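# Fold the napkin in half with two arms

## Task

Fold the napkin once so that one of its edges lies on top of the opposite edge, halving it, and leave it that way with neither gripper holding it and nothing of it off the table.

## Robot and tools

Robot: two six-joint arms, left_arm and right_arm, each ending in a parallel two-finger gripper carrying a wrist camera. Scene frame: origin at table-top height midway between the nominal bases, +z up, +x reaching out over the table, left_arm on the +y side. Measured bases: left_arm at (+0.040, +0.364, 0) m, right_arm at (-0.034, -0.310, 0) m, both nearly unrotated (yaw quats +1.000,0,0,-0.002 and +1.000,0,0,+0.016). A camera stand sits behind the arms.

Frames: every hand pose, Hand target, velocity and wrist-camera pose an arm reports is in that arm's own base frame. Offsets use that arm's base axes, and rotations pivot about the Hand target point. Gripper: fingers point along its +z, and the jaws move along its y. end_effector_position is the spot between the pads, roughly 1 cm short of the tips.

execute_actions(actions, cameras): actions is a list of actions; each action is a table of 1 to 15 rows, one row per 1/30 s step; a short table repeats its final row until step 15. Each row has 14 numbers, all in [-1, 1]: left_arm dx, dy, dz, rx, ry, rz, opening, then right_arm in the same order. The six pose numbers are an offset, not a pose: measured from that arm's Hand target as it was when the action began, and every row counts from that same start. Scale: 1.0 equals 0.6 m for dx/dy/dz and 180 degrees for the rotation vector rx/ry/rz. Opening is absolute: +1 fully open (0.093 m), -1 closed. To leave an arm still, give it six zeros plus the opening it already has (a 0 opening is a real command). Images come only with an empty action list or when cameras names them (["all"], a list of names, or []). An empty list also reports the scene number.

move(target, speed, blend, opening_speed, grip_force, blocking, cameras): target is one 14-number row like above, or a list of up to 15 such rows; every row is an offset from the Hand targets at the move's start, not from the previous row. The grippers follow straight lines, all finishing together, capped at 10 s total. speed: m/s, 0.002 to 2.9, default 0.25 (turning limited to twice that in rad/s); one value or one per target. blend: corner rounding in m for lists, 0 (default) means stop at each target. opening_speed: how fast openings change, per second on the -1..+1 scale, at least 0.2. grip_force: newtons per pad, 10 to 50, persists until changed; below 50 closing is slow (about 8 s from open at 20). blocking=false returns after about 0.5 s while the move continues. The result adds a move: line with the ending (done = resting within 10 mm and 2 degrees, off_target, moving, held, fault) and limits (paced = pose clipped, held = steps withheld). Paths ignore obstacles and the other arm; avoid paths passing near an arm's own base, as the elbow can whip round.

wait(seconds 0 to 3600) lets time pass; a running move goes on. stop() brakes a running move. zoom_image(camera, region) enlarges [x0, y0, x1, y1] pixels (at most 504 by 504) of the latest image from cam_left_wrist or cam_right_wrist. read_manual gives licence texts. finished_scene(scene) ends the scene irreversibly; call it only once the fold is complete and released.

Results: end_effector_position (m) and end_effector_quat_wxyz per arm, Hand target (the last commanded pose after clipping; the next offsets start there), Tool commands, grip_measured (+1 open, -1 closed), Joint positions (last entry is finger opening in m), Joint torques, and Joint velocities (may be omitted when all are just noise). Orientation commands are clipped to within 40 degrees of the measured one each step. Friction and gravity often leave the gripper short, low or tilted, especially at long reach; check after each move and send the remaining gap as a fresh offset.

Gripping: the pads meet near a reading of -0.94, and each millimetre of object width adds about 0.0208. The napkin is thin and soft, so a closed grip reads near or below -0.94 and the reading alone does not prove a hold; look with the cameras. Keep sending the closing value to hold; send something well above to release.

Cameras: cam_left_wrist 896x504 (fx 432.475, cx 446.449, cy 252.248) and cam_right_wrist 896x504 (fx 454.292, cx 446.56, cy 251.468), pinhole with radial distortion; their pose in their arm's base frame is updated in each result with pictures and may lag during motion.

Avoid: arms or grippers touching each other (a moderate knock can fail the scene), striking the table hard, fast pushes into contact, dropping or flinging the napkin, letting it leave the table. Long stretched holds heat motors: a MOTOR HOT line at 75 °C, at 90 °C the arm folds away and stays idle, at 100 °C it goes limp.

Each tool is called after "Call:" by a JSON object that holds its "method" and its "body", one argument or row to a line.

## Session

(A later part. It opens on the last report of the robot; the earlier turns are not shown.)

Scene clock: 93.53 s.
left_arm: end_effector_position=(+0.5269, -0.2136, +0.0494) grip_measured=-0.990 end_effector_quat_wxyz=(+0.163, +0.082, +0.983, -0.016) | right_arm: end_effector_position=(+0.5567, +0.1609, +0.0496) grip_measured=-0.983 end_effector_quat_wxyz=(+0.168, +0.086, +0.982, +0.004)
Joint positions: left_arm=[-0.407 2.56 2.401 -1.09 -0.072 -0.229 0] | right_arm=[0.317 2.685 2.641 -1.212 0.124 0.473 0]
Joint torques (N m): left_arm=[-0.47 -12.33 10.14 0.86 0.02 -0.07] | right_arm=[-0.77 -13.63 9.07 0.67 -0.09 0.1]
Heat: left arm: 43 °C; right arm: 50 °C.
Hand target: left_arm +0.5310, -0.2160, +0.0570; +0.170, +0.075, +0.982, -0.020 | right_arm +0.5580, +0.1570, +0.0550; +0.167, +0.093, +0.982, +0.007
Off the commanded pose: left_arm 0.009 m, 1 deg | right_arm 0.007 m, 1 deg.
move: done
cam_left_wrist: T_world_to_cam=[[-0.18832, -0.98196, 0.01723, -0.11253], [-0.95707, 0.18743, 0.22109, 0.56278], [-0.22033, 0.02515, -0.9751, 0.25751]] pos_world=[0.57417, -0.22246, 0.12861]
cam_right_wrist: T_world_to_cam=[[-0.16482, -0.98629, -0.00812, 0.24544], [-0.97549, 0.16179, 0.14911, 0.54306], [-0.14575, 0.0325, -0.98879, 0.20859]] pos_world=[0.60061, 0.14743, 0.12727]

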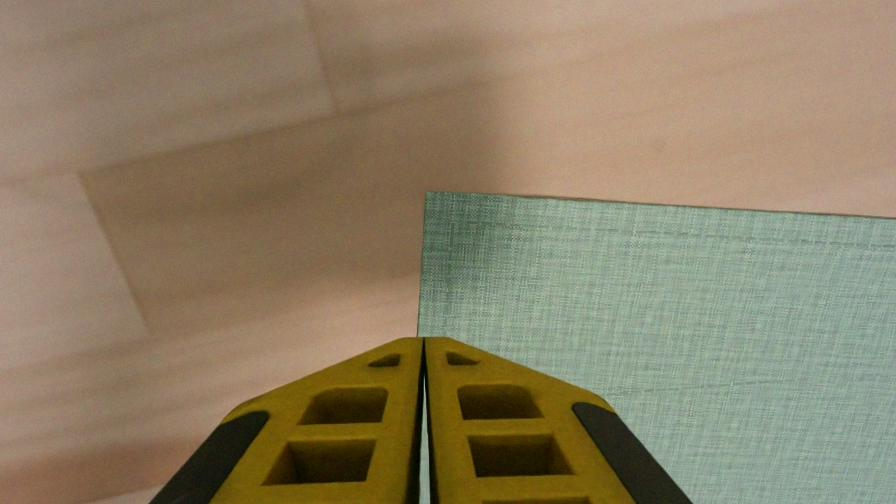

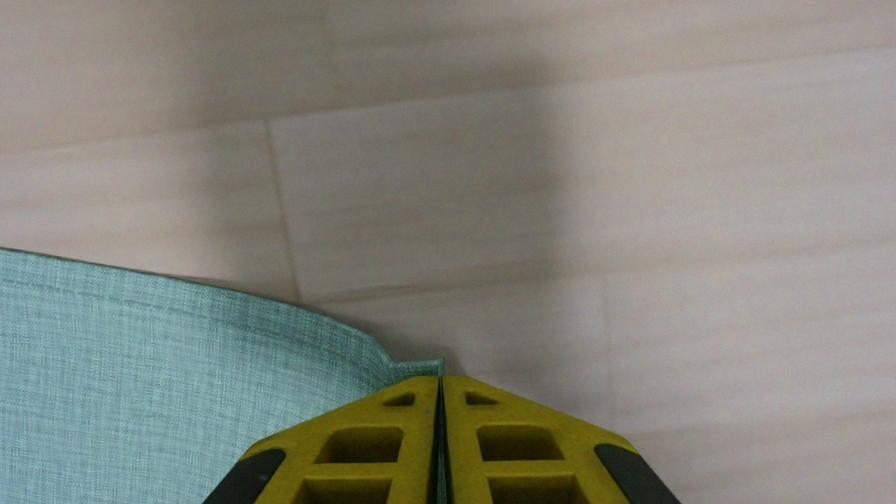

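Call:
{"method": "move", "body": {
  "target": [0.0363,-0.0157,-0.0033,-0.014,-0.022,-0.028,-0.4,0,0,0,0,0,0,-1],
  "speed": 0.1,
  "cameras": ["all"]
}}

Scene clock: 98.23 s.
left_arm: end_effector_position=(+0.5346, -0.2221, +0.0444) grip_measured=-0.401 end_effector_quat_wxyz=(+0.173, +0.114, +0.978, -0.031) | right_arm: end_effector_position=(+0.5564, +0.1617, +0.0496) grip_measured=-0.983 end_effector_quat_wxyz=(+0.168, +0.085, +0.982, +0.004)
Joint positions: left_arm=[-0.405 2.585 2.419 -1.055 -0.038 -0.166 0.026] | right_arm=[0.319 2.685 2.641 -1.212 0.124 0.473 0]
Joint torques (N m): left_arm=[0.7 -12.37 10.04 1.62 0.15 0.13] | right_arm=[-0.76 -13.6 9.14 0.68 -0.09 0.1]
Heat: left arm: 44 °C; right arm: 49 °C.
Hand target: left_arm +0.5528, -0.2254, +0.0550; +0.204, +0.115, +0.971, -0.047 | right_arm +0.5580, +0.1570, +0.0550; +0.167, +0.093, +0.982, +0.007
Off the commanded pose: left_arm 0.021 m, 4 deg | right_arm 0.007 m, 1 deg.
move: off_target (left_arm)
cam_left_wrist: T_world_to_cam=[[-0.25596, -0.96613, 0.03282, -0.0804], [-0.94577, 0.2573, 0.19829, 0.58331], [-0.20002, 0.01971, -0.97959, 0.24266]] pos_world=[0.57963, -0.23255, 0.12468]
cam_right_wrist: T_world_to_cam=[[-0.16341, -0.98652, -0.00813, 0.24556], [-0.97572, 0.16039, 0.14914, 0.54295], [-0.14583, 0.03231, -0.98878, 0.20859]] pos_world=[0.60031, 0.14843, 0.12727]

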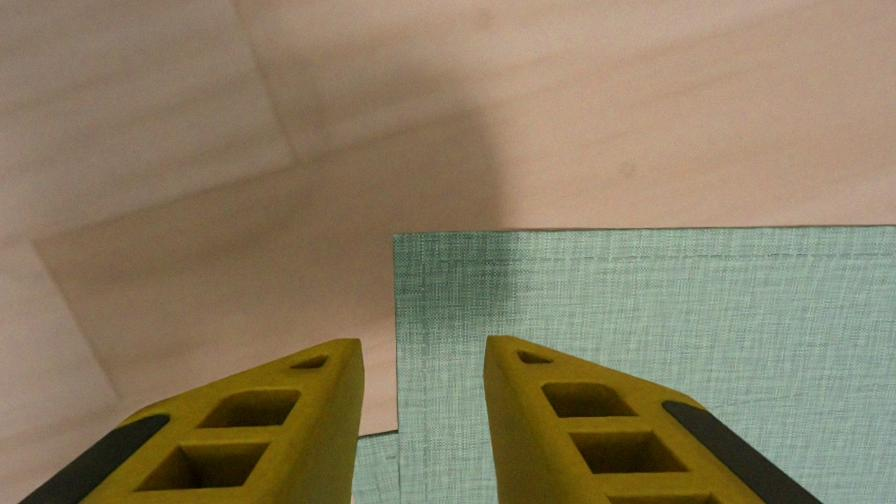

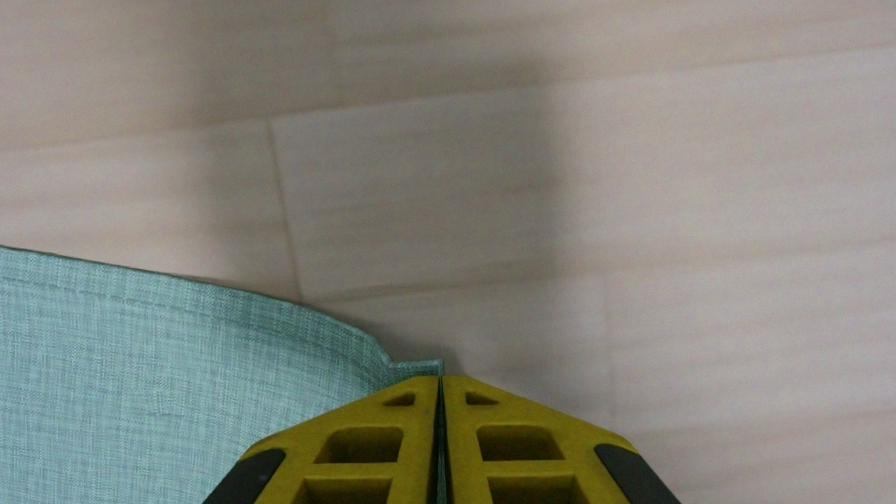

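Call:
{"method": "move", "body": {
  "target": [0.015,-0.0017,-0.0967,0,0,0,-0.4,0,0,0,0,0,0,-1],
  "speed": 0.08,
  "cameras": ["cam_left_wrist"]
}}

Scene clock: 100.63 s.
left_arm: end_effector_position=(+0.5567, -0.2281, +0.0161) grip_measured=-0.401 end_effector_quat_wxyz=(+0.206, +0.113, +0.971, -0.041) | right_arm: end_effector_position=(+0.5564, +0.1617, +0.0496) grip_measured=-0.983 end_effector_quat_wxyz=(+0.168, +0.085, +0.982, +0.004)
Joint positions: left_arm=[-0.399 2.629 2.366 -0.885 -0.035 -0.16 0.026] | right_arm=[0.319 2.685 2.641 -1.212 0.124 0.473 0]
Joint torques (N m): left_arm=[0.64 -11.11 5.16 1.79 0.14 0.12] | right_arm=[-0.76 -13.6 9.13 0.67 -0.1 0.1]
Heat: left arm: 44 °C; right arm: 49 °C.
Hand target: left_arm +0.5618, -0.2265, -0.0030; +0.204, +0.115, +0.971, -0.047 | right_arm +0.5580, +0.1570, +0.0550; +0.167, +0.093, +0.982, +0.007
Off the commanded pose: left_arm 0.020 m, 1 deg | right_arm 0.007 m, 1 deg.
move: off_target (left_arm)
cam_left_wrist: T_world_to_cam=[[-0.25919, -0.96485, 0.04345, -0.07768], [-0.95634, 0.26267, 0.12816, 0.61961], [-0.13507, -0.00834, -0.9908, 0.17712]] pos_world=[0.59635, -0.23622, 0.09945]

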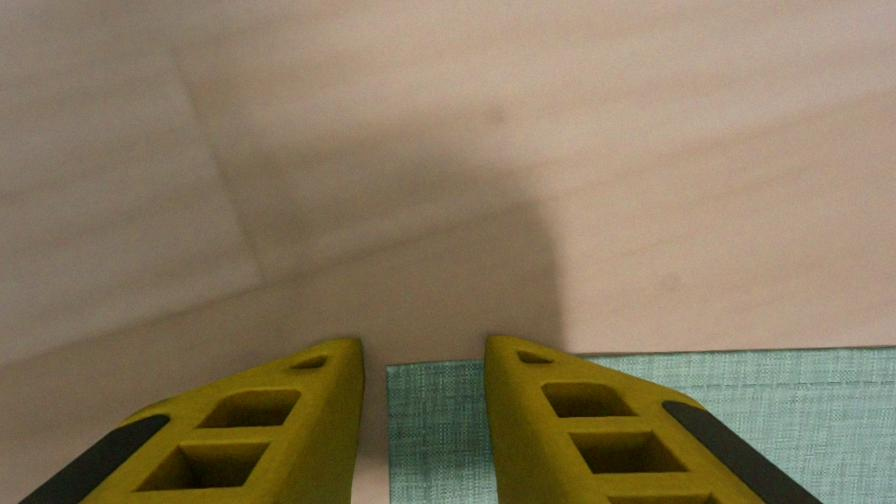

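Call:
{"method": "move", "body": {
  "target": [
    [-0.0117,0.002,0.0833,0,0,0,-0.4,0,0,0,0,0,0,-1],
    [-0.01,0.0017,-0.0033,0,0,0,-0.4,0,0,0,0,0,0,-1]
  ],
  "speed": 0.08,
  "cameras": ["cam_left_wrist"]
}}

Scene clock: 103.73 s.
left_arm: end_effector_position=(+0.5477, -0.2243, +0.0138) grip_measured=-0.401 end_effector_quat_wxyz=(+0.195, +0.113, +0.974, -0.038) | right_arm: end_effector_position=(+0.5564, +0.1617, +0.0496) grip_measured=-0.983 end_effector_quat_wxyz=(+0.168, +0.085, +0.982, +0.004)
Joint positions: left_arm=[-0.399 2.598 2.307 -0.882 -0.035 -0.161 0.026] | right_arm=[0.319 2.685 2.641 -1.212 0.124 0.473 0]
Joint torques (N m): left_arm=[0.39 -11.58 3.38 2.17 0.13 0.1] | right_arm=[-0.77 -13.59 9.13 0.67 -0.09 0.1]
Heat: left arm: 44 °C; right arm: 48 °C.
Hand target: left_arm +0.5558, -0.2254, -0.0050; +0.204, +0.115, +0.971, -0.047 | right_arm +0.5580, +0.1570, +0.0550; +0.167, +0.093, +0.982, +0.007
Off the commanded pose: left_arm 0.020 m, 2 deg | right_arm 0.007 m, 1 deg.
move: off_target (left_arm)
cam_left_wrist: T_world_to_cam=[[-0.2568, -0.96561, 0.04076, -0.07775], [-0.95353, 0.26001, 0.15226, 0.60784], [-0.15762, 0.00024, -0.9875, 0.18793]] pos_world=[0.58925, -0.23316, 0.0962]

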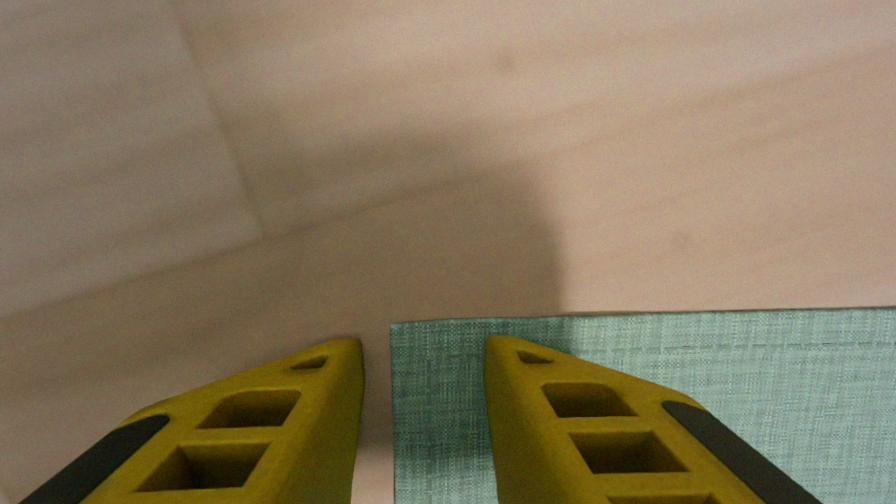

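Call:
{"method": "move", "body": {
  "target": [0,0,0,0,0,0,-1,0,0,0,0,0,0,-1],
  "opening_speed": 0.4,
  "cameras": ["cam_left_wrist"]
}}

Scene clock: 105.90 s.
left_arm: end_effector_position=(+0.5569, -0.2222, +0.0149) grip_measured=-0.990 end_effector_quat_wxyz=(+0.212, +0.110, +0.970, -0.041) | right_arm: end_effector_position=(+0.5564, +0.1617, +0.0496) grip_measured=-0.983 end_effector_quat_wxyz=(+0.168, +0.085, +0.982, +0.004)
Joint positions: left_arm=[-0.39 2.598 2.298 -0.837 -0.035 -0.157 0] | right_arm=[0.319 2.685 2.641 -1.212 0.124 0.473 0]
Joint torques (N m): left_arm=[0.31 -11.59 4.22 1.75 0.14 0.1] | right_arm=[-0.77 -13.6 9.13 0.67 -0.09 0.09]
Heat: left arm: 44 °C; right arm: 48 °C.
Hand target: left_arm +0.5558, -0.2254, -0.0050; +0.204, +0.115, +0.971, -0.047 | right_arm +0.5580, +0.1570, +0.0550; +0.167, +0.093, +0.982, +0.007
Off the commanded pose: left_arm 0.020 m, 1 deg | right_arm 0.007 m, 1 deg.
move: done
cam_left_wrist: T_world_to_cam=[[-0.25339, -0.96638, 0.04365, -0.07543], [-0.95928, 0.25684, 0.1175, 0.61888], [-0.12476, -0.0121, -0.99211, 0.16944]] pos_world=[0.59571, -0.2298, 0.09868]

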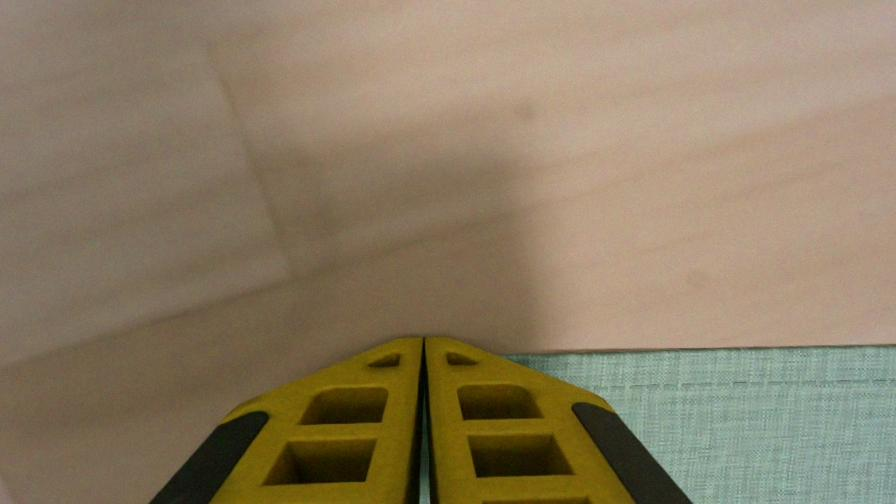

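Call:
{"method": "move", "body": {
  "target": [0,0,0.1,0,0,0,-1,0,0,0,0,0,0,-1],
  "speed": 0.1,
  "cameras": ["cam_left_wrist"]
}}

Scene clock: 107.73 s.
left_arm: end_effector_position=(+0.5522, -0.2223, +0.0467) grip_measured=-0.990 end_effector_quat_wxyz=(+0.199, +0.112, +0.973, -0.038) | right_arm: end_effector_position=(+0.5564, +0.1617, +0.0496) grip_measured=-0.983 end_effector_quat_wxyz=(+0.168, +0.085, +0.982, +0.004)
Joint positions: left_arm=[-0.393 2.617 2.47 -1.018 -0.035 -0.157 0] | right_arm=[0.319 2.685 2.641 -1.212 0.124 0.473 0]
Joint torques (N m): left_arm=[0.34 -12.78 10.32 1.02 0.13 0.1] | right_arm=[-0.76 -13.6 9.14 0.67 -0.1 0.1]
Heat: left arm: 44 °C; right arm: 48 °C.
Hand target: left_arm +0.5558, -0.2254, +0.0550; +0.204, +0.115, +0.971, -0.047 | right_arm +0.5580, +0.1570, +0.0550; +0.167, +0.093, +0.982, +0.007
Off the commanded pose: left_arm 0.010 m, 1 deg | right_arm 0.007 m, 1 deg.
move: done
cam_left_wrist: T_world_to_cam=[[-0.25529, -0.96604, 0.03994, -0.07673], [-0.95515, 0.2584, 0.14465, 0.60756], [-0.15006, -0.00122, -0.98868, 0.21658]] pos_world=[0.59322, -0.23085, 0.12931]

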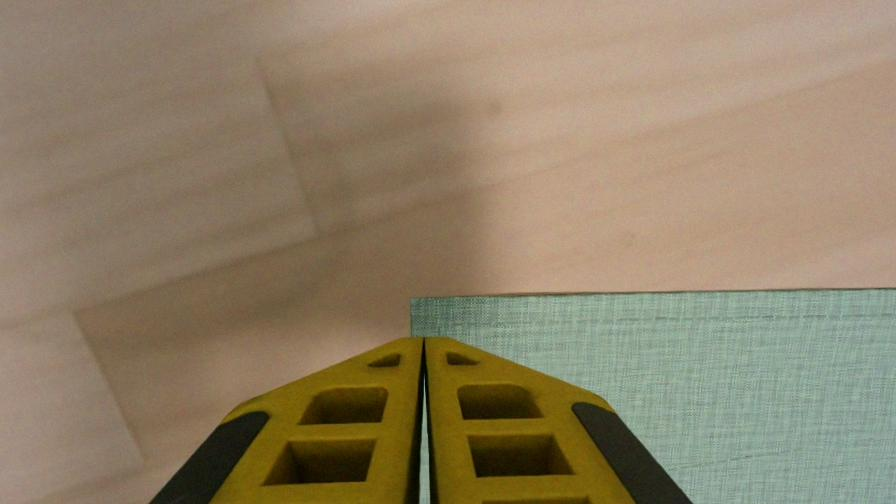

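Call:
{"method": "move", "body": {
  "target": [-0.0448,0.0102,-0.015,0.0191,0.0435,0.0167,-0.4,0,0,0,0,0,0,-1],
  "speed": 0.1,
  "cameras": ["cam_left_wrist"]
}}

Scene clock: 112.50 s.
left_arm: end_effector_position=(+0.5256, -0.2197, +0.0413) grip_measured=-0.401 end_effector_quat_wxyz=(+0.130, +0.100, +0.986, -0.022) | right_arm: end_effector_position=(+0.5564, +0.1617, +0.0496) grip_measured=-0.983 end_effector_quat_wxyz=(+0.168, +0.085, +0.982, +0.004)
Joint positions: left_arm=[-0.407 2.707 2.669 -1.27 -0.035 -0.2 0.026] | right_arm=[0.319 2.685 2.641 -1.212 0.124 0.473 0]
Joint torques (N m): left_arm=[-0.49 -12.57 9.7 0.74 -0.11 -0.06] | right_arm=[-0.76 -13.6 9.14 0.67 -0.09 0.1]
Heat: left arm: 45 °C; right arm: 48 °C.
Hand target: left_arm +0.5289, -0.2193, +0.0460; +0.135, +0.092, +0.986, -0.020 | right_arm +0.5580, +0.1570, +0.0550; +0.167, +0.093, +0.982, +0.007
Off the commanded pose: left_arm 0.006 m, 1 deg | right_arm 0.007 m, 1 deg.
move: done
cam_left_wrist: T_world_to_cam=[[-0.22443, -0.97397, 0.03182, -0.09858], [-0.93259, 0.22414, 0.28291, 0.55706], [-0.28268, 0.03382, -0.95862, 0.28342]] pos_world=[0.5775, -0.23046, 0.11724]

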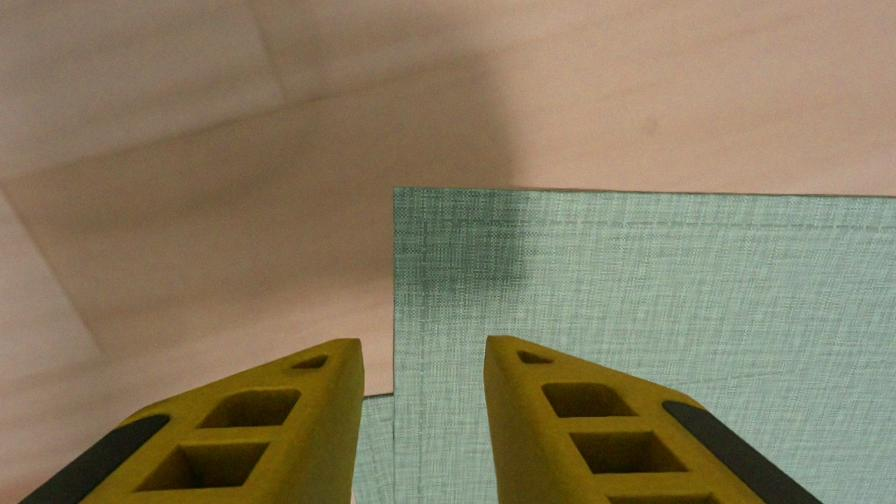

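Call:
{"method": "move", "body": {
  "target": [0.0018,0.0013,-0.0867,0,0,0,-0.4,0,0,0,0,0,0,-1],
  "speed": 0.08,
  "cameras": ["cam_left_wrist"]
}}

Scene clock: 114.43 s.
left_arm: end_effector_position=(+0.5190, -0.2169, +0.0130) grip_measured=-0.401 end_effector_quat_wxyz=(+0.119, +0.097, +0.988, -0.019) | right_arm: end_effector_position=(+0.5564, +0.1617, +0.0496) grip_measured=-0.983 end_effector_quat_wxyz=(+0.168, +0.085, +0.982, +0.004)
Joint positions: left_arm=[-0.407 2.654 2.458 -1.136 -0.035 -0.207 0.026] | right_arm=[0.319 2.685 2.641 -1.212 0.124 0.473 0]
Joint torques (N m): left_arm=[-0.23 -11.64 3.03 1.91 -0.1 -0.05] | right_arm=[-0.76 -13.6 9.13 0.67 -0.09 0.1]
Heat: left arm: 45 °C; right arm: 48 °C.
Hand target: left_arm +0.5300, -0.2185, -0.0060; +0.135, +0.092, +0.986, -0.020 | right_arm +0.5580, +0.1570, +0.0550; +0.167, +0.093, +0.982, +0.007
Off the commanded pose: left_arm 0.022 m, 2 deg | right_arm 0.007 m, 1 deg.
move: off_target (left_arm)
cam_left_wrist: T_world_to_cam=[[-0.2165, -0.97584, 0.02926, -0.10084], [-0.92743, 0.21494, 0.30607, 0.55326], [-0.30497, 0.03913, -0.95156, 0.26698]] pos_world=[0.5727, -0.22777, 0.08766]

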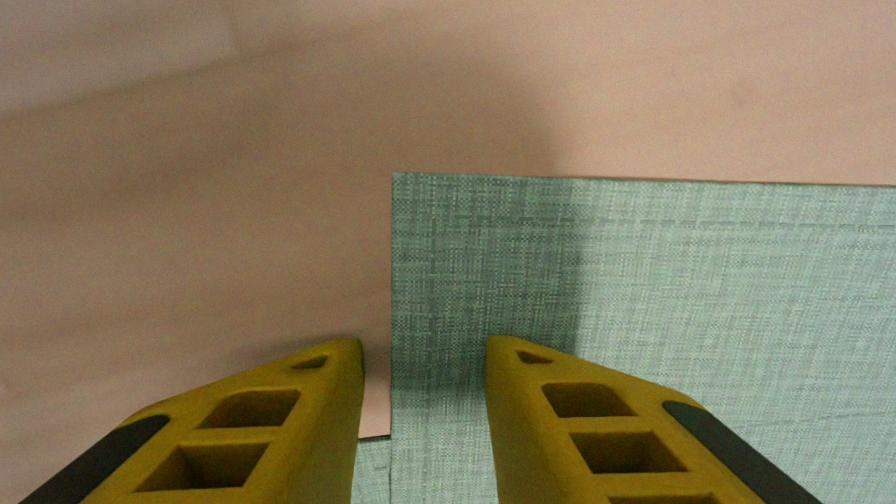

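Call:
{"method": "move", "body": {
  "target": [0,0,0,0,0,0,-1,0,0,0,0,0,0,-1],
  "opening_speed": 0.4,
  "cameras": ["cam_left_wrist"]
}}

Scene clock: 116.70 s.
left_arm: end_effector_position=(+0.5230, -0.2215, +0.0132) grip_measured=-0.990 end_effector_quat_wxyz=(+0.130, +0.102, +0.986, -0.023) | right_arm: end_effector_position=(+0.5564, +0.1617, +0.0496) grip_measured=-0.983 end_effector_quat_wxyz=(+0.168, +0.085, +0.982, +0.004)
Joint positions: left_arm=[-0.411 2.654 2.453 -1.109 -0.035 -0.201 0] | right_arm=[0.319 2.685 2.641 -1.212 0.124 0.473 0]
Joint torques (N m): left_arm=[0.16 -11.81 3.1 1.69 -0.06 -0.04] | right_arm=[-0.76 -13.61 9.13 0.67 -0.1 0.1]
Heat: left arm: 45 °C; right arm: 48 °C.
Hand target: left_arm +0.5300, -0.2185, -0.0060; +0.135, +0.092, +0.986, -0.020 | right_arm +0.5580, +0.1570, +0.0550; +0.167, +0.093, +0.982, +0.007
Off the commanded pose: left_arm 0.021 m, 1 deg | right_arm 0.007 m, 1 deg.
move: done
cam_left_wrist: T_world_to_cam=[[-0.2274, -0.97328, 0.03189, -0.09825], [-0.93148, 0.22695, 0.28432, 0.563], [-0.28396, 0.03495, -0.9582, 0.2568]] pos_world=[0.575, -0.23237, 0.08913]

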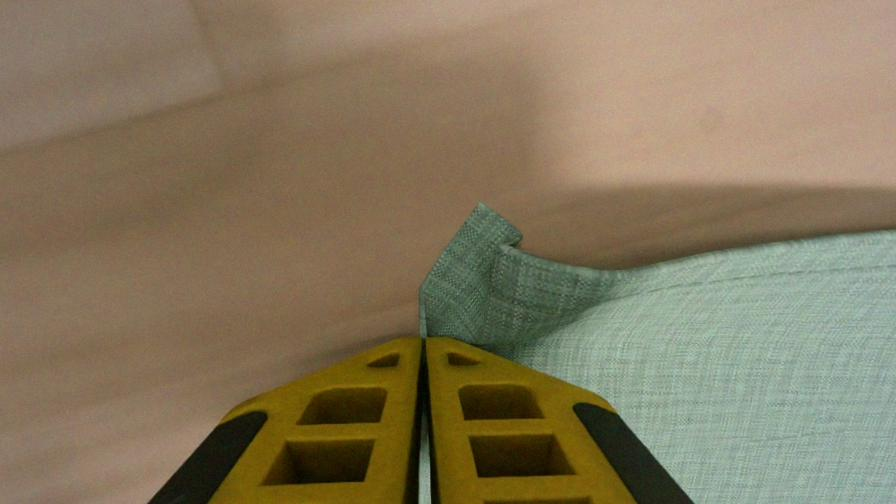

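Call:
{"method": "move", "body": {
  "target": [
    [-0.0737,0.0102,0.1767,0,0,0.01,-1,-0.0488,0.0133,0.0917,0,0,0,-1],
    [-0.1713,0.0352,0.2333,0,0,0.03,-1,-0.1468,0.0325,0.1567,0,0,0.005,-1],
    [-0.2525,0.0588,0.2317,0,0,0.047,-1,-0.229,0.0473,0.1717,0,0,0.009,-1],
    [-0.3022,0.0647,0.2233,0,0,0.047,-1,-0.2785,0.0552,0.1633,0,0,0.009,-1]
  ],
  "speed": 0.14,
  "blend": 0.02,
  "cameras": ["all"]
}}

Scene clock: 122.00 s.
left_arm: end_effector_position=(+0.3402, -0.1815, +0.1098) grip_measured=-0.990 end_effector_quat_wxyz=(+0.096, +0.031, +0.995, -0.003) | right_arm: end_effector_position=(+0.3839, +0.1928, +0.1346) grip_measured=-0.983 end_effector_quat_wxyz=(+0.133, +0.065, +0.989, +0.000)
Joint positions: left_arm=[-0.528 1.848 1.531 -1.081 -0.086 -0.459 0] | right_arm=[0.523 1.975 1.786 -1.159 0.147 0.637 0]
Joint torques (N m): left_arm=[-0.13 -12.71 5.71 1.12 -0.32 -0.06] | right_arm=[-0.27 -13.3 5.87 1.05 0.22 0.23]
Heat: left arm: 47 °C; right arm: 50 °C.
Hand target: left_arm +0.3487, -0.1797, +0.1279; +0.136, +0.019, +0.990, -0.010 | right_arm +0.3909, +0.1901, +0.1530; +0.167, +0.079, +0.983, +0.009
Off the commanded pose: left_arm 0.020 m, 5 deg | right_arm 0.020 m, 4 deg.
move: off_target (left_arm, right_arm); blend cut to 0.0152 m at target 3
cam_left_wrist: T_world_to_cam=[[-0.08209, -0.9965, 0.0155, -0.1558], [-0.93248, 0.08229, 0.35171, 0.32287], [-0.35176, 0.01441, -0.93598, 0.31299]] pos_world=[0.39838, -0.18633, 0.18181]
cam_right_wrist: T_world_to_cam=[[-0.12267, -0.99238, 0.01135, 0.23153], [-0.96827, 0.12218, 0.21802, 0.35226], [-0.21775, 0.01575, -0.97588, 0.29552]] pos_world=[0.43384, 0.18208, 0.20897]

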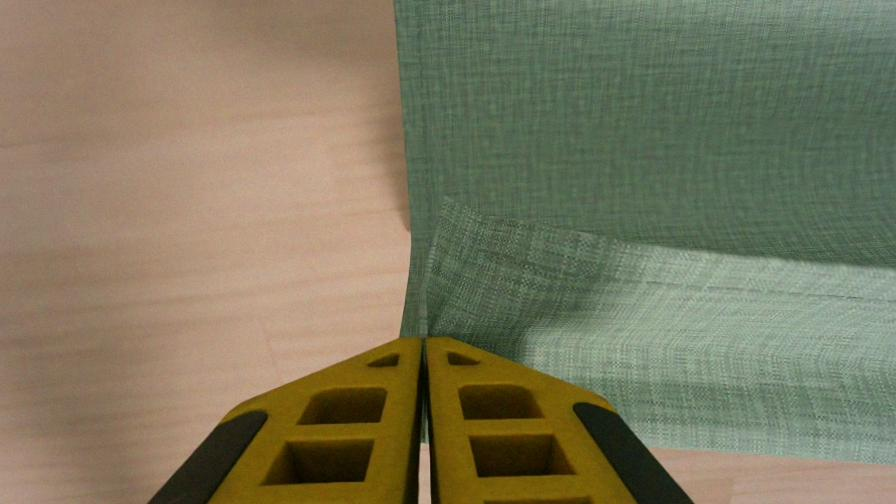

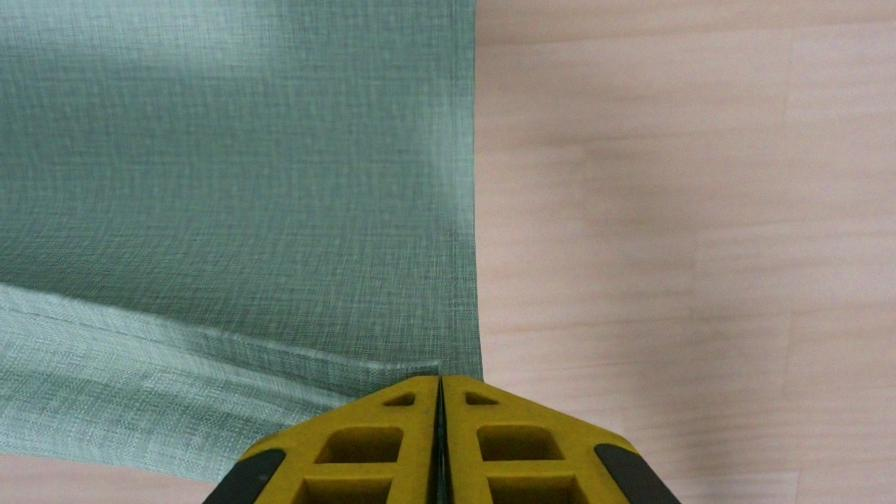

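Call:
{"method": "move", "body": {
  "target": [
    [0,0,0.0217,0,0,0,-1,0,0,0.0267,0,0,0,-1],
    [0.0762,-0.003,-0.0082,0,0,0,-1,0.0923,-0.011,-0.0067,0,0,0,-1],
    [0.1275,-0.0122,-0.0415,0,0,0,-1,0.1598,-0.0202,-0.0483,0,0,0,-1],
    [0.1723,-0.0188,-0.0932,0,0,0,-1,0.2127,-0.0252,-0.1083,0,0,0,-1],
    [0.1922,-0.0213,-0.1265,0,0,0,-1,0.2373,-0.0268,-0.1583,0,0,0,-1]
  ],
  "speed": 0.13,
  "blend": [0, 0.02, 0.02, 0.015, 0],
  "cameras": ["all"]
}}

Scene clock: 127.70 s.
left_arm: end_effector_position=(+0.4448, -0.1897, +0.0418) grip_measured=-0.990 end_effector_quat_wxyz=(+0.106, +0.019, +0.994, +0.002) | right_arm: end_effector_position=(+0.5184, +0.1743, +0.0468) grip_measured=-0.983 end_effector_quat_wxyz=(+0.141, +0.082, +0.987, -0.003)
Joint positions: left_arm=[-0.434 2.258 1.864 -0.983 -0.089 -0.387 0] | right_arm=[0.363 2.517 2.325 -1.126 0.127 0.513 0]
Joint torques (N m): left_arm=[0.73 -10.65 9.58 1.18 -0.01 0.13] | right_arm=[-0.95 -13.44 9.01 1.14 -0.06 -0.1]
Heat: left arm: 46 °C; right arm: 51 °C.
Hand target: left_arm +0.4640, -0.1925, +0.0520; +0.136, +0.019, +0.990, -0.010 | right_arm +0.5333, +0.1740, +0.0580; +0.167, +0.079, +0.983, +0.009
Off the commanded pose: left_arm 0.022 m, 4 deg | right_arm 0.019 m, 3 deg.
move: off_target (left_arm, right_arm)
cam_left_wrist: T_world_to_cam=[[-0.0589, -0.99824, 0.00676, -0.16458], [-0.94128, 0.05779, 0.33265, 0.44511], [-0.33245, 0.01323, -0.94303, 0.27774]] pos_world=[0.50162, -0.19369, 0.11497]
cam_right_wrist: T_world_to_cam=[[-0.15773, -0.98741, 0.01187, 0.24791], [-0.96683, 0.15687, 0.2016, 0.49785], [-0.20092, 0.02032, -0.9794, 0.23011]] pos_world=[0.56667, 0.16201, 0.12206]

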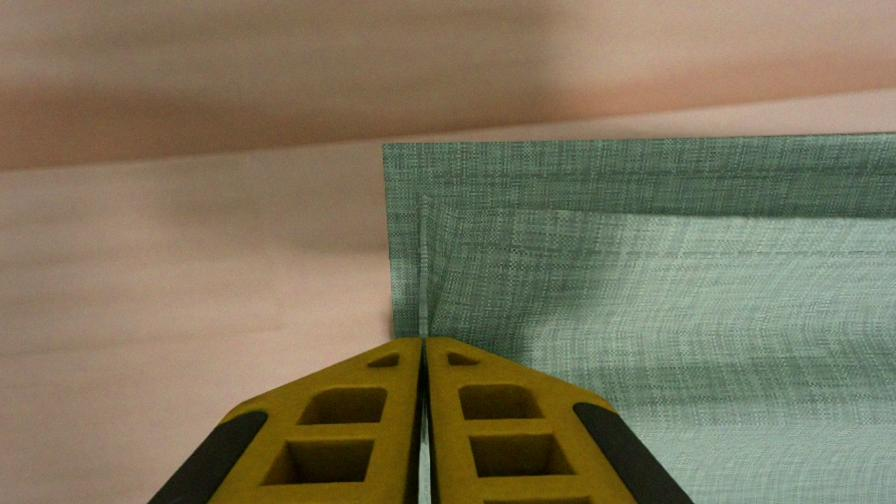

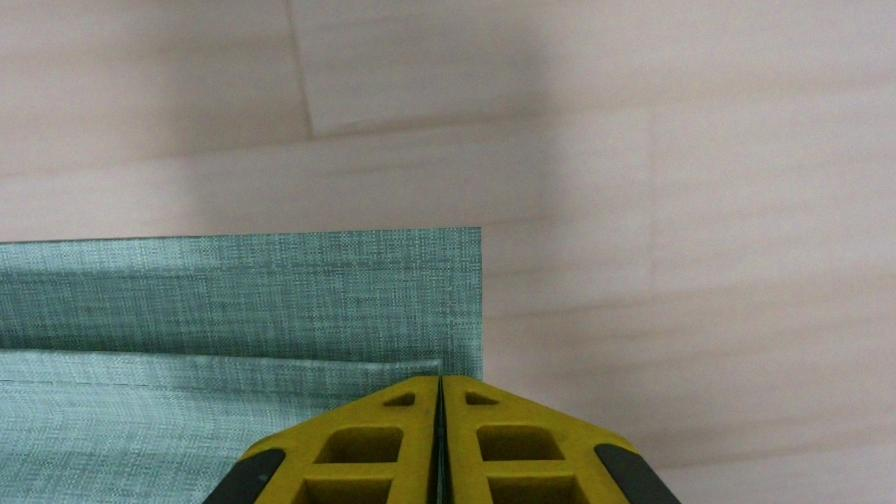

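Call:
{"method": "move", "body": {
  "target": [0.005,-0.0017,-0.02,0,0,0,-1,0.0312,-0.0007,-0.0183,0,0,0,-1],
  "speed": 0.08,
  "cameras": ["all"]
}}

Scene clock: 132.53 s.
left_arm: end_effector_position=(+0.4499, -0.1921, +0.0333) grip_measured=-0.990 end_effector_quat_wxyz=(+0.111, +0.020, +0.994, +0.000) | right_arm: end_effector_position=(+0.5497, +0.1785, +0.0419) grip_measured=-0.983 end_effector_quat_wxyz=(+0.167, +0.084, +0.982, +0.010)
Joint positions: left_arm=[-0.434 2.279 1.864 -0.952 -0.089 -0.385 0] | right_arm=[0.349 2.652 2.544 -1.149 0.122 0.5 0]
Joint torques (N m): left_arm=[0.8 -10.74 8.68 1.22 0 0.13] | right_arm=[-0.94 -13.53 9.16 0.67 -0.07 -0.1]
Heat: left arm: 46 °C; right arm: 50 °C.
Hand target: left_arm +0.4670, -0.1935, +0.0400; +0.136, +0.019, +0.990, -0.010 | right_arm +0.5520, +0.1736, +0.0470; +0.167, +0.079, +0.983, +0.009
Off the commanded pose: left_arm 0.018 m, 3 deg | right_arm 0.007 m, 1 deg.
move: off_target (left_arm)
cam_left_wrist: T_world_to_cam=[[-0.06045, -0.99812, 0.00979, -0.16597], [-0.94393, 0.06035, 0.32459, 0.45483], [-0.32457, 0.01038, -0.94581, 0.2674]] pos_world=[0.50608, -0.19588, 0.1069]
cam_right_wrist: T_world_to_cam=[[-0.15831, -0.98722, -0.01851, 0.25863], [-0.97653, 0.15377, 0.1508, 0.53649], [-0.14603, 0.04195, -0.98839, 0.19776]] pos_world=[0.59372, 0.16453, 0.11935]

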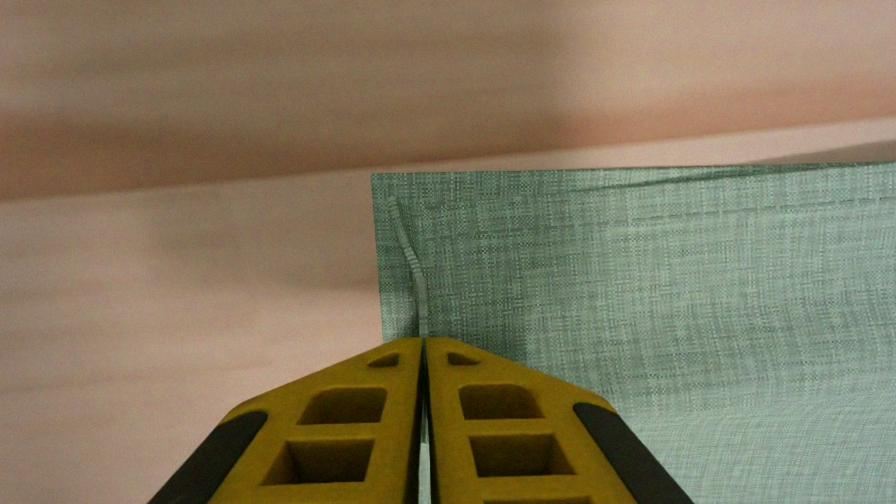

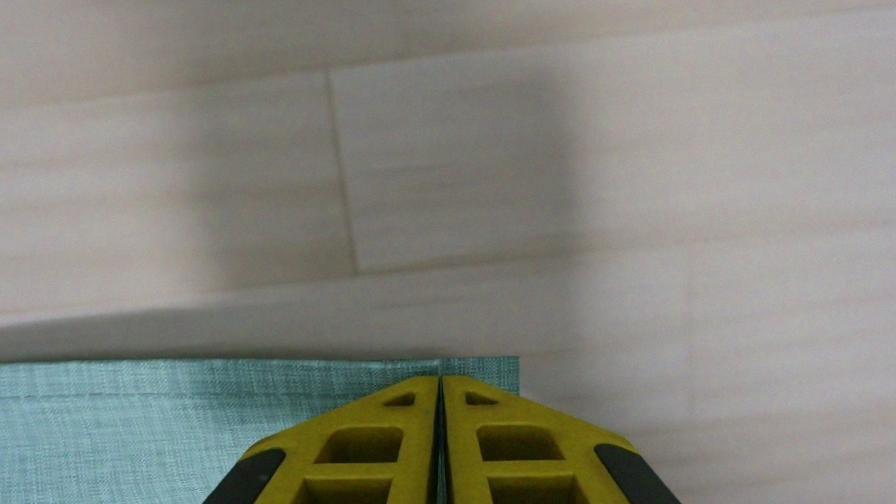

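Call:
{"method": "execute_actions", "body": {
  "actions": []
}}

Scene clock: 133.87 s.
left_arm: end_effector_position=(+0.4499, -0.1921, +0.0333) grip_measured=-0.990 end_effector_quat_wxyz=(+0.111, +0.020, +0.994, +0.000) | right_arm: end_effector_position=(+0.5497, +0.1785, +0.0419) grip_measured=-0.983 end_effector_quat_wxyz=(+0.167, +0.084, +0.982, +0.010)
Joint positions: left_arm=[-0.434 2.279 1.864 -0.952 -0.089 -0.385 0] | right_arm=[0.349 2.652 2.544 -1.149 0.122 0.5 0]
Joint velocities: within noise
Joint torques (N m): left_arm=[0.79 -10.74 8.68 1.22 0 0.13] | right_arm=[-0.87 -13.53 9.16 0.67 -0.07 -0.1]
Heat: left arm: 45 °C; right arm: 50 °C.
Hand target: left_arm +0.4670, -0.1935, +0.0400; +0.136, +0.019, +0.990, -0.010 | right_arm +0.5520, +0.1736, +0.0470; +0.167, +0.079, +0.983, +0.009
Tool commands: left_gripper/opening=-1.0 right_gripper/opening=-1.0
Off the commanded pose: left_arm 0.018 m, 3 deg | right_arm 0.007 m, 1 deg.
camera_calibration:
cam_left_wrist: T_world_to_cam=[[-0.06045, -0.99812, 0.00979, -0.16597], [-0.94393, 0.06035, 0.32459, 0.45483], [-0.32457, 0.01038, -0.94581, 0.2674]] pos_world=[0.50608, -0.19588, 0.1069]
cam_right_wrist: T_world_to_cam=[[-0.15831, -0.98722, -0.01851, 0.25863], [-0.97653, 0.15377, 0.1508, 0.53649], [-0.14603, 0.04195, -0.98839, 0.19776]] pos_world=[0.59372, 0.16453, 0.11935]

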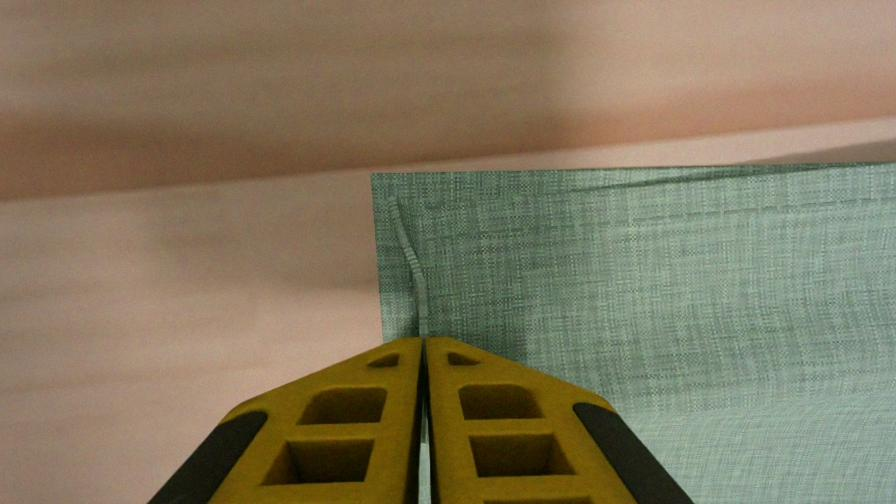

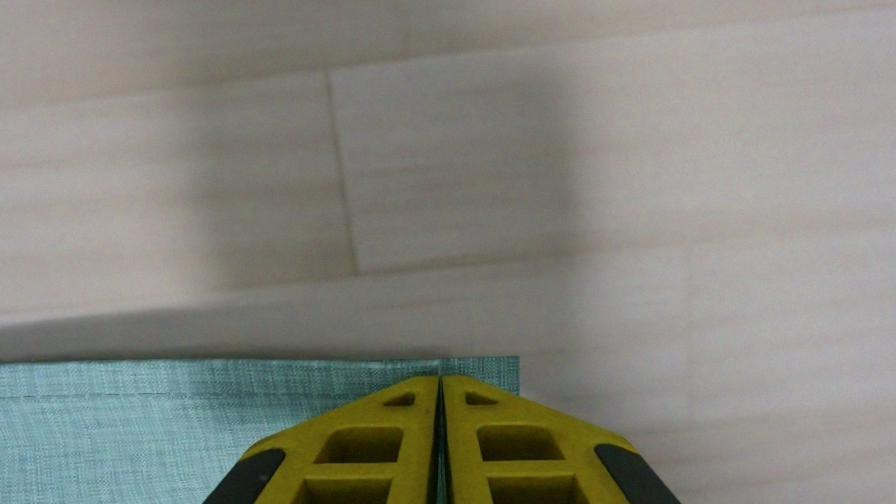

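Call:
{"method": "zoom_image", "body": {
  "camera": "cam_left_wrist",
  "region": [340, 140, 560, 364]
}}

Call:
{"method": "zoom_image", "body": {
  "camera": "cam_right_wrist",
  "region": [340, 300, 560, 440]
}}

Scaled by 2.250 from the camera's image (finer frame: 1280x720).

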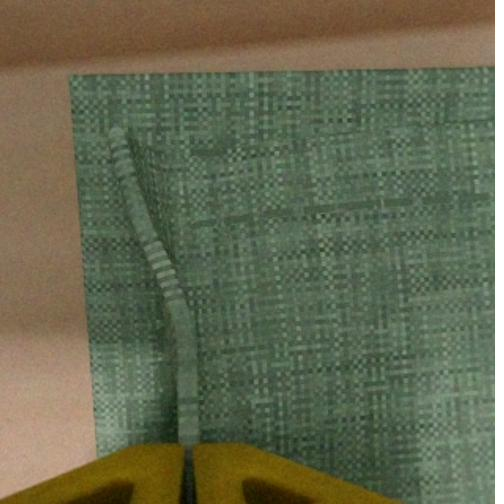

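Scaled by 2.291 from the camera's image (finer frame: 1280x720).

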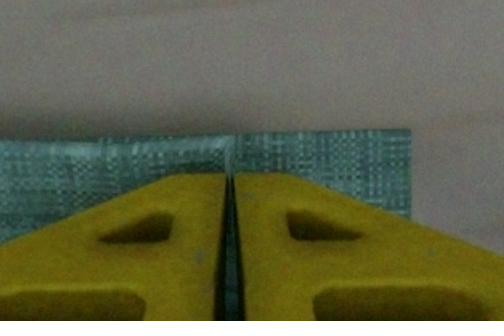

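Call:
{"method": "zoom_image", "body": {
  "camera": "cam_right_wrist",
  "region": [400, 330, 540, 430]
}}

Call:
{"method": "zoom_image", "body": {
  "camera": "cam_right_wrist",
  "region": [0, 280, 320, 504]
}}

Scaled by 3.600 from the camera's image (finer frame: 1280x720).

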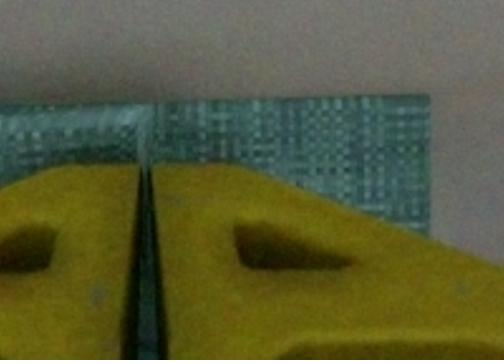

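Scaled by 1.575 from the camera's image (finer frame: 1280x720).

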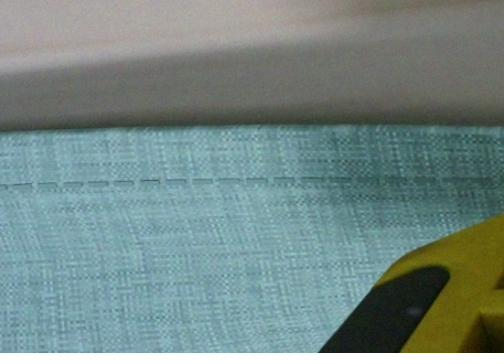

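Call:
{"method": "move", "body": {
  "target": [0, 0, 0, 0, 0, 0, -1, -0.0317, -0.006, -0.0167, 0, 0, 0, -1],
  "speed": 0.06,
  "cameras": ["all"]
}}

Scene clock: 139.03 s.
left_arm: end_effector_position=(+0.4502, -0.1922, +0.0333) grip_measured=-0.990 end_effector_quat_wxyz=(+0.111, +0.020, +0.994, +0.000) | right_arm: end_effector_position=(+0.5250, +0.1695, +0.0212) grip_measured=-0.983 end_effector_quat_wxyz=(+0.143, +0.082, +0.986, -0.002)
Joint positions: left_arm=[-0.434 2.279 1.864 -0.951 -0.089 -0.385 0] | right_arm=[0.349 2.538 2.262 -1.035 0.122 0.5 0]
Joint torques (N m): left_arm=[0.8 -10.73 8.69 1.21 0 0.13] | right_arm=[-0.29 -16.53 5.15 1.17 -0.05 -0.03]
Heat: left arm: 45 °C; right arm: 51 °C.
Hand target: left_arm +0.4670, -0.1935, +0.0400; +0.136, +0.019, +0.990, -0.010 | right_arm +0.5330, +0.1700, +0.0370; +0.167, +0.079, +0.983, +0.009
Off the commanded pose: left_arm 0.018 m, 3 deg | right_arm 0.018 m, 3 deg.
move: off_target (right_arm)
cam_left_wrist: T_world_to_cam=[[-0.06045, -0.99812, 0.01033, -0.16611], [-0.94438, 0.06054, 0.32323, 0.4554], [-0.32325, 0.00978, -0.94627, 0.26682]] pos_world=[0.50628, -0.19598, 0.107]
cam_right_wrist: T_world_to_cam=[[-0.15861, -0.98731, 0.00841, 0.24509], [-0.96746, 0.15711, 0.19832, 0.5105], [-0.19712, 0.02332, -0.9801, 0.20401]] pos_world=[0.57298, 0.15702, 0.09664]

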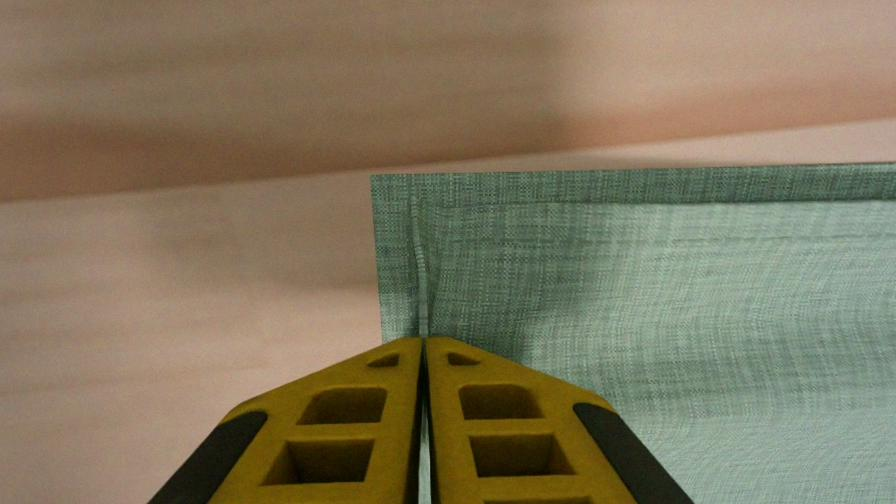

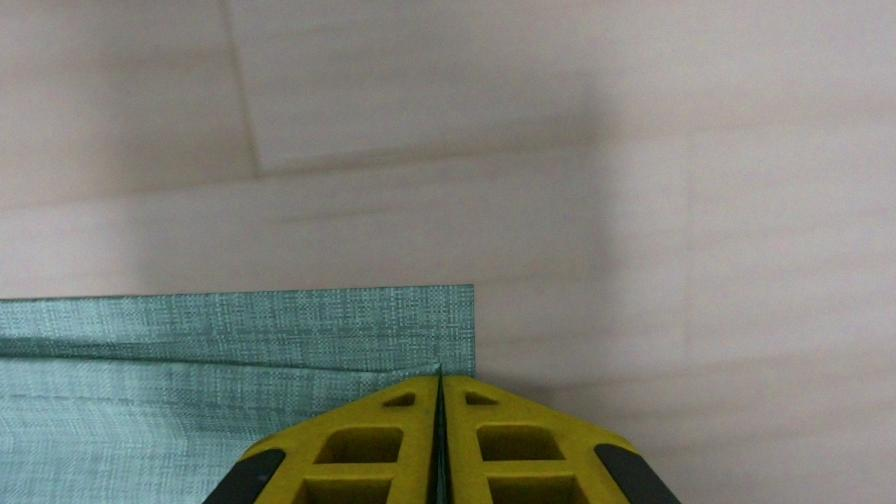

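Call:
{"method": "move", "body": {
  "target": [
    [0, 0, 0, 0, 0, 0, -1, 0.0075, 0.0075, 0.0467, 0, 0, 0, -1],
    [0, 0, 0, 0, 0, 0, -1, 0.0208, 0.0067, 0.0063, 0, 0, 0, -1]
  ],
  "speed": 0.07,
  "cameras": ["all"]
}}

Scene clock: 143.50 s.
left_arm: end_effector_position=(+0.4502, -0.1922, +0.0333) grip_measured=-0.990 end_effector_quat_wxyz=(+0.111, +0.020, +0.994, +0.000) | right_arm: end_effector_position=(+0.5347, +0.1730, +0.0344) grip_measured=-0.983 end_effector_quat_wxyz=(+0.147, +0.083, +0.986, +0.000)
Joint positions: left_arm=[-0.434 2.279 1.864 -0.951 -0.089 -0.385 0] | right_arm=[0.349 2.598 2.425 -1.129 0.122 0.5 0]
Joint torques (N m): left_arm=[0.81 -10.73 8.68 1.21 0 0.13] | right_arm=[-0.43 -13.85 7.62 1.18 -0.05 -0.04]
Heat: left arm: 45 °C; right arm: 51 °C.
Hand target: left_arm +0.4670, -0.1935, +0.0400; +0.136, +0.019, +0.990, -0.010 | right_arm +0.5455, +0.1740, +0.0408; +0.167, +0.079, +0.983, +0.009
Off the commanded pose: left_arm 0.018 m, 3 deg | right_arm 0.012 m, 3 deg.
move: off_target (right_arm)
cam_left_wrist: T_world_to_cam=[[-0.06045, -0.99812, 0.01033, -0.16611], [-0.94438, 0.06054, 0.32323, 0.4554], [-0.32325, 0.00978, -0.94627, 0.26682]] pos_world=[0.50628, -0.19598, 0.107]
cam_right_wrist: T_world_to_cam=[[-0.1587, -0.98732, 0.00391, 0.25023], [-0.96915, 0.15653, 0.19041, 0.51804], [-0.18861, 0.02642, -0.9817, 0.21376]] pos_world=[0.58208, 0.16032, 0.11023]

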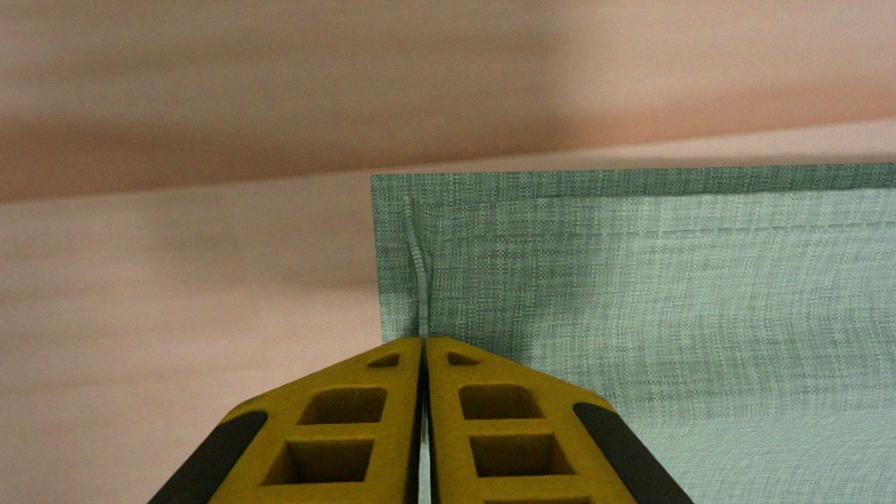

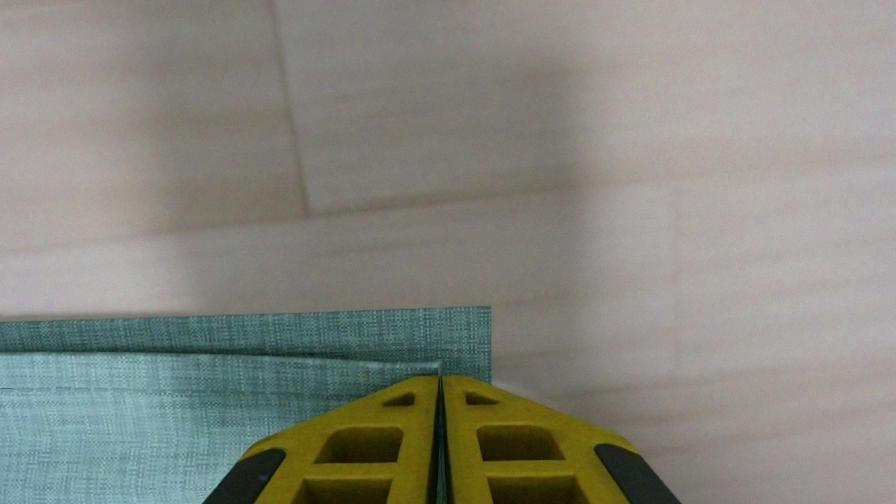

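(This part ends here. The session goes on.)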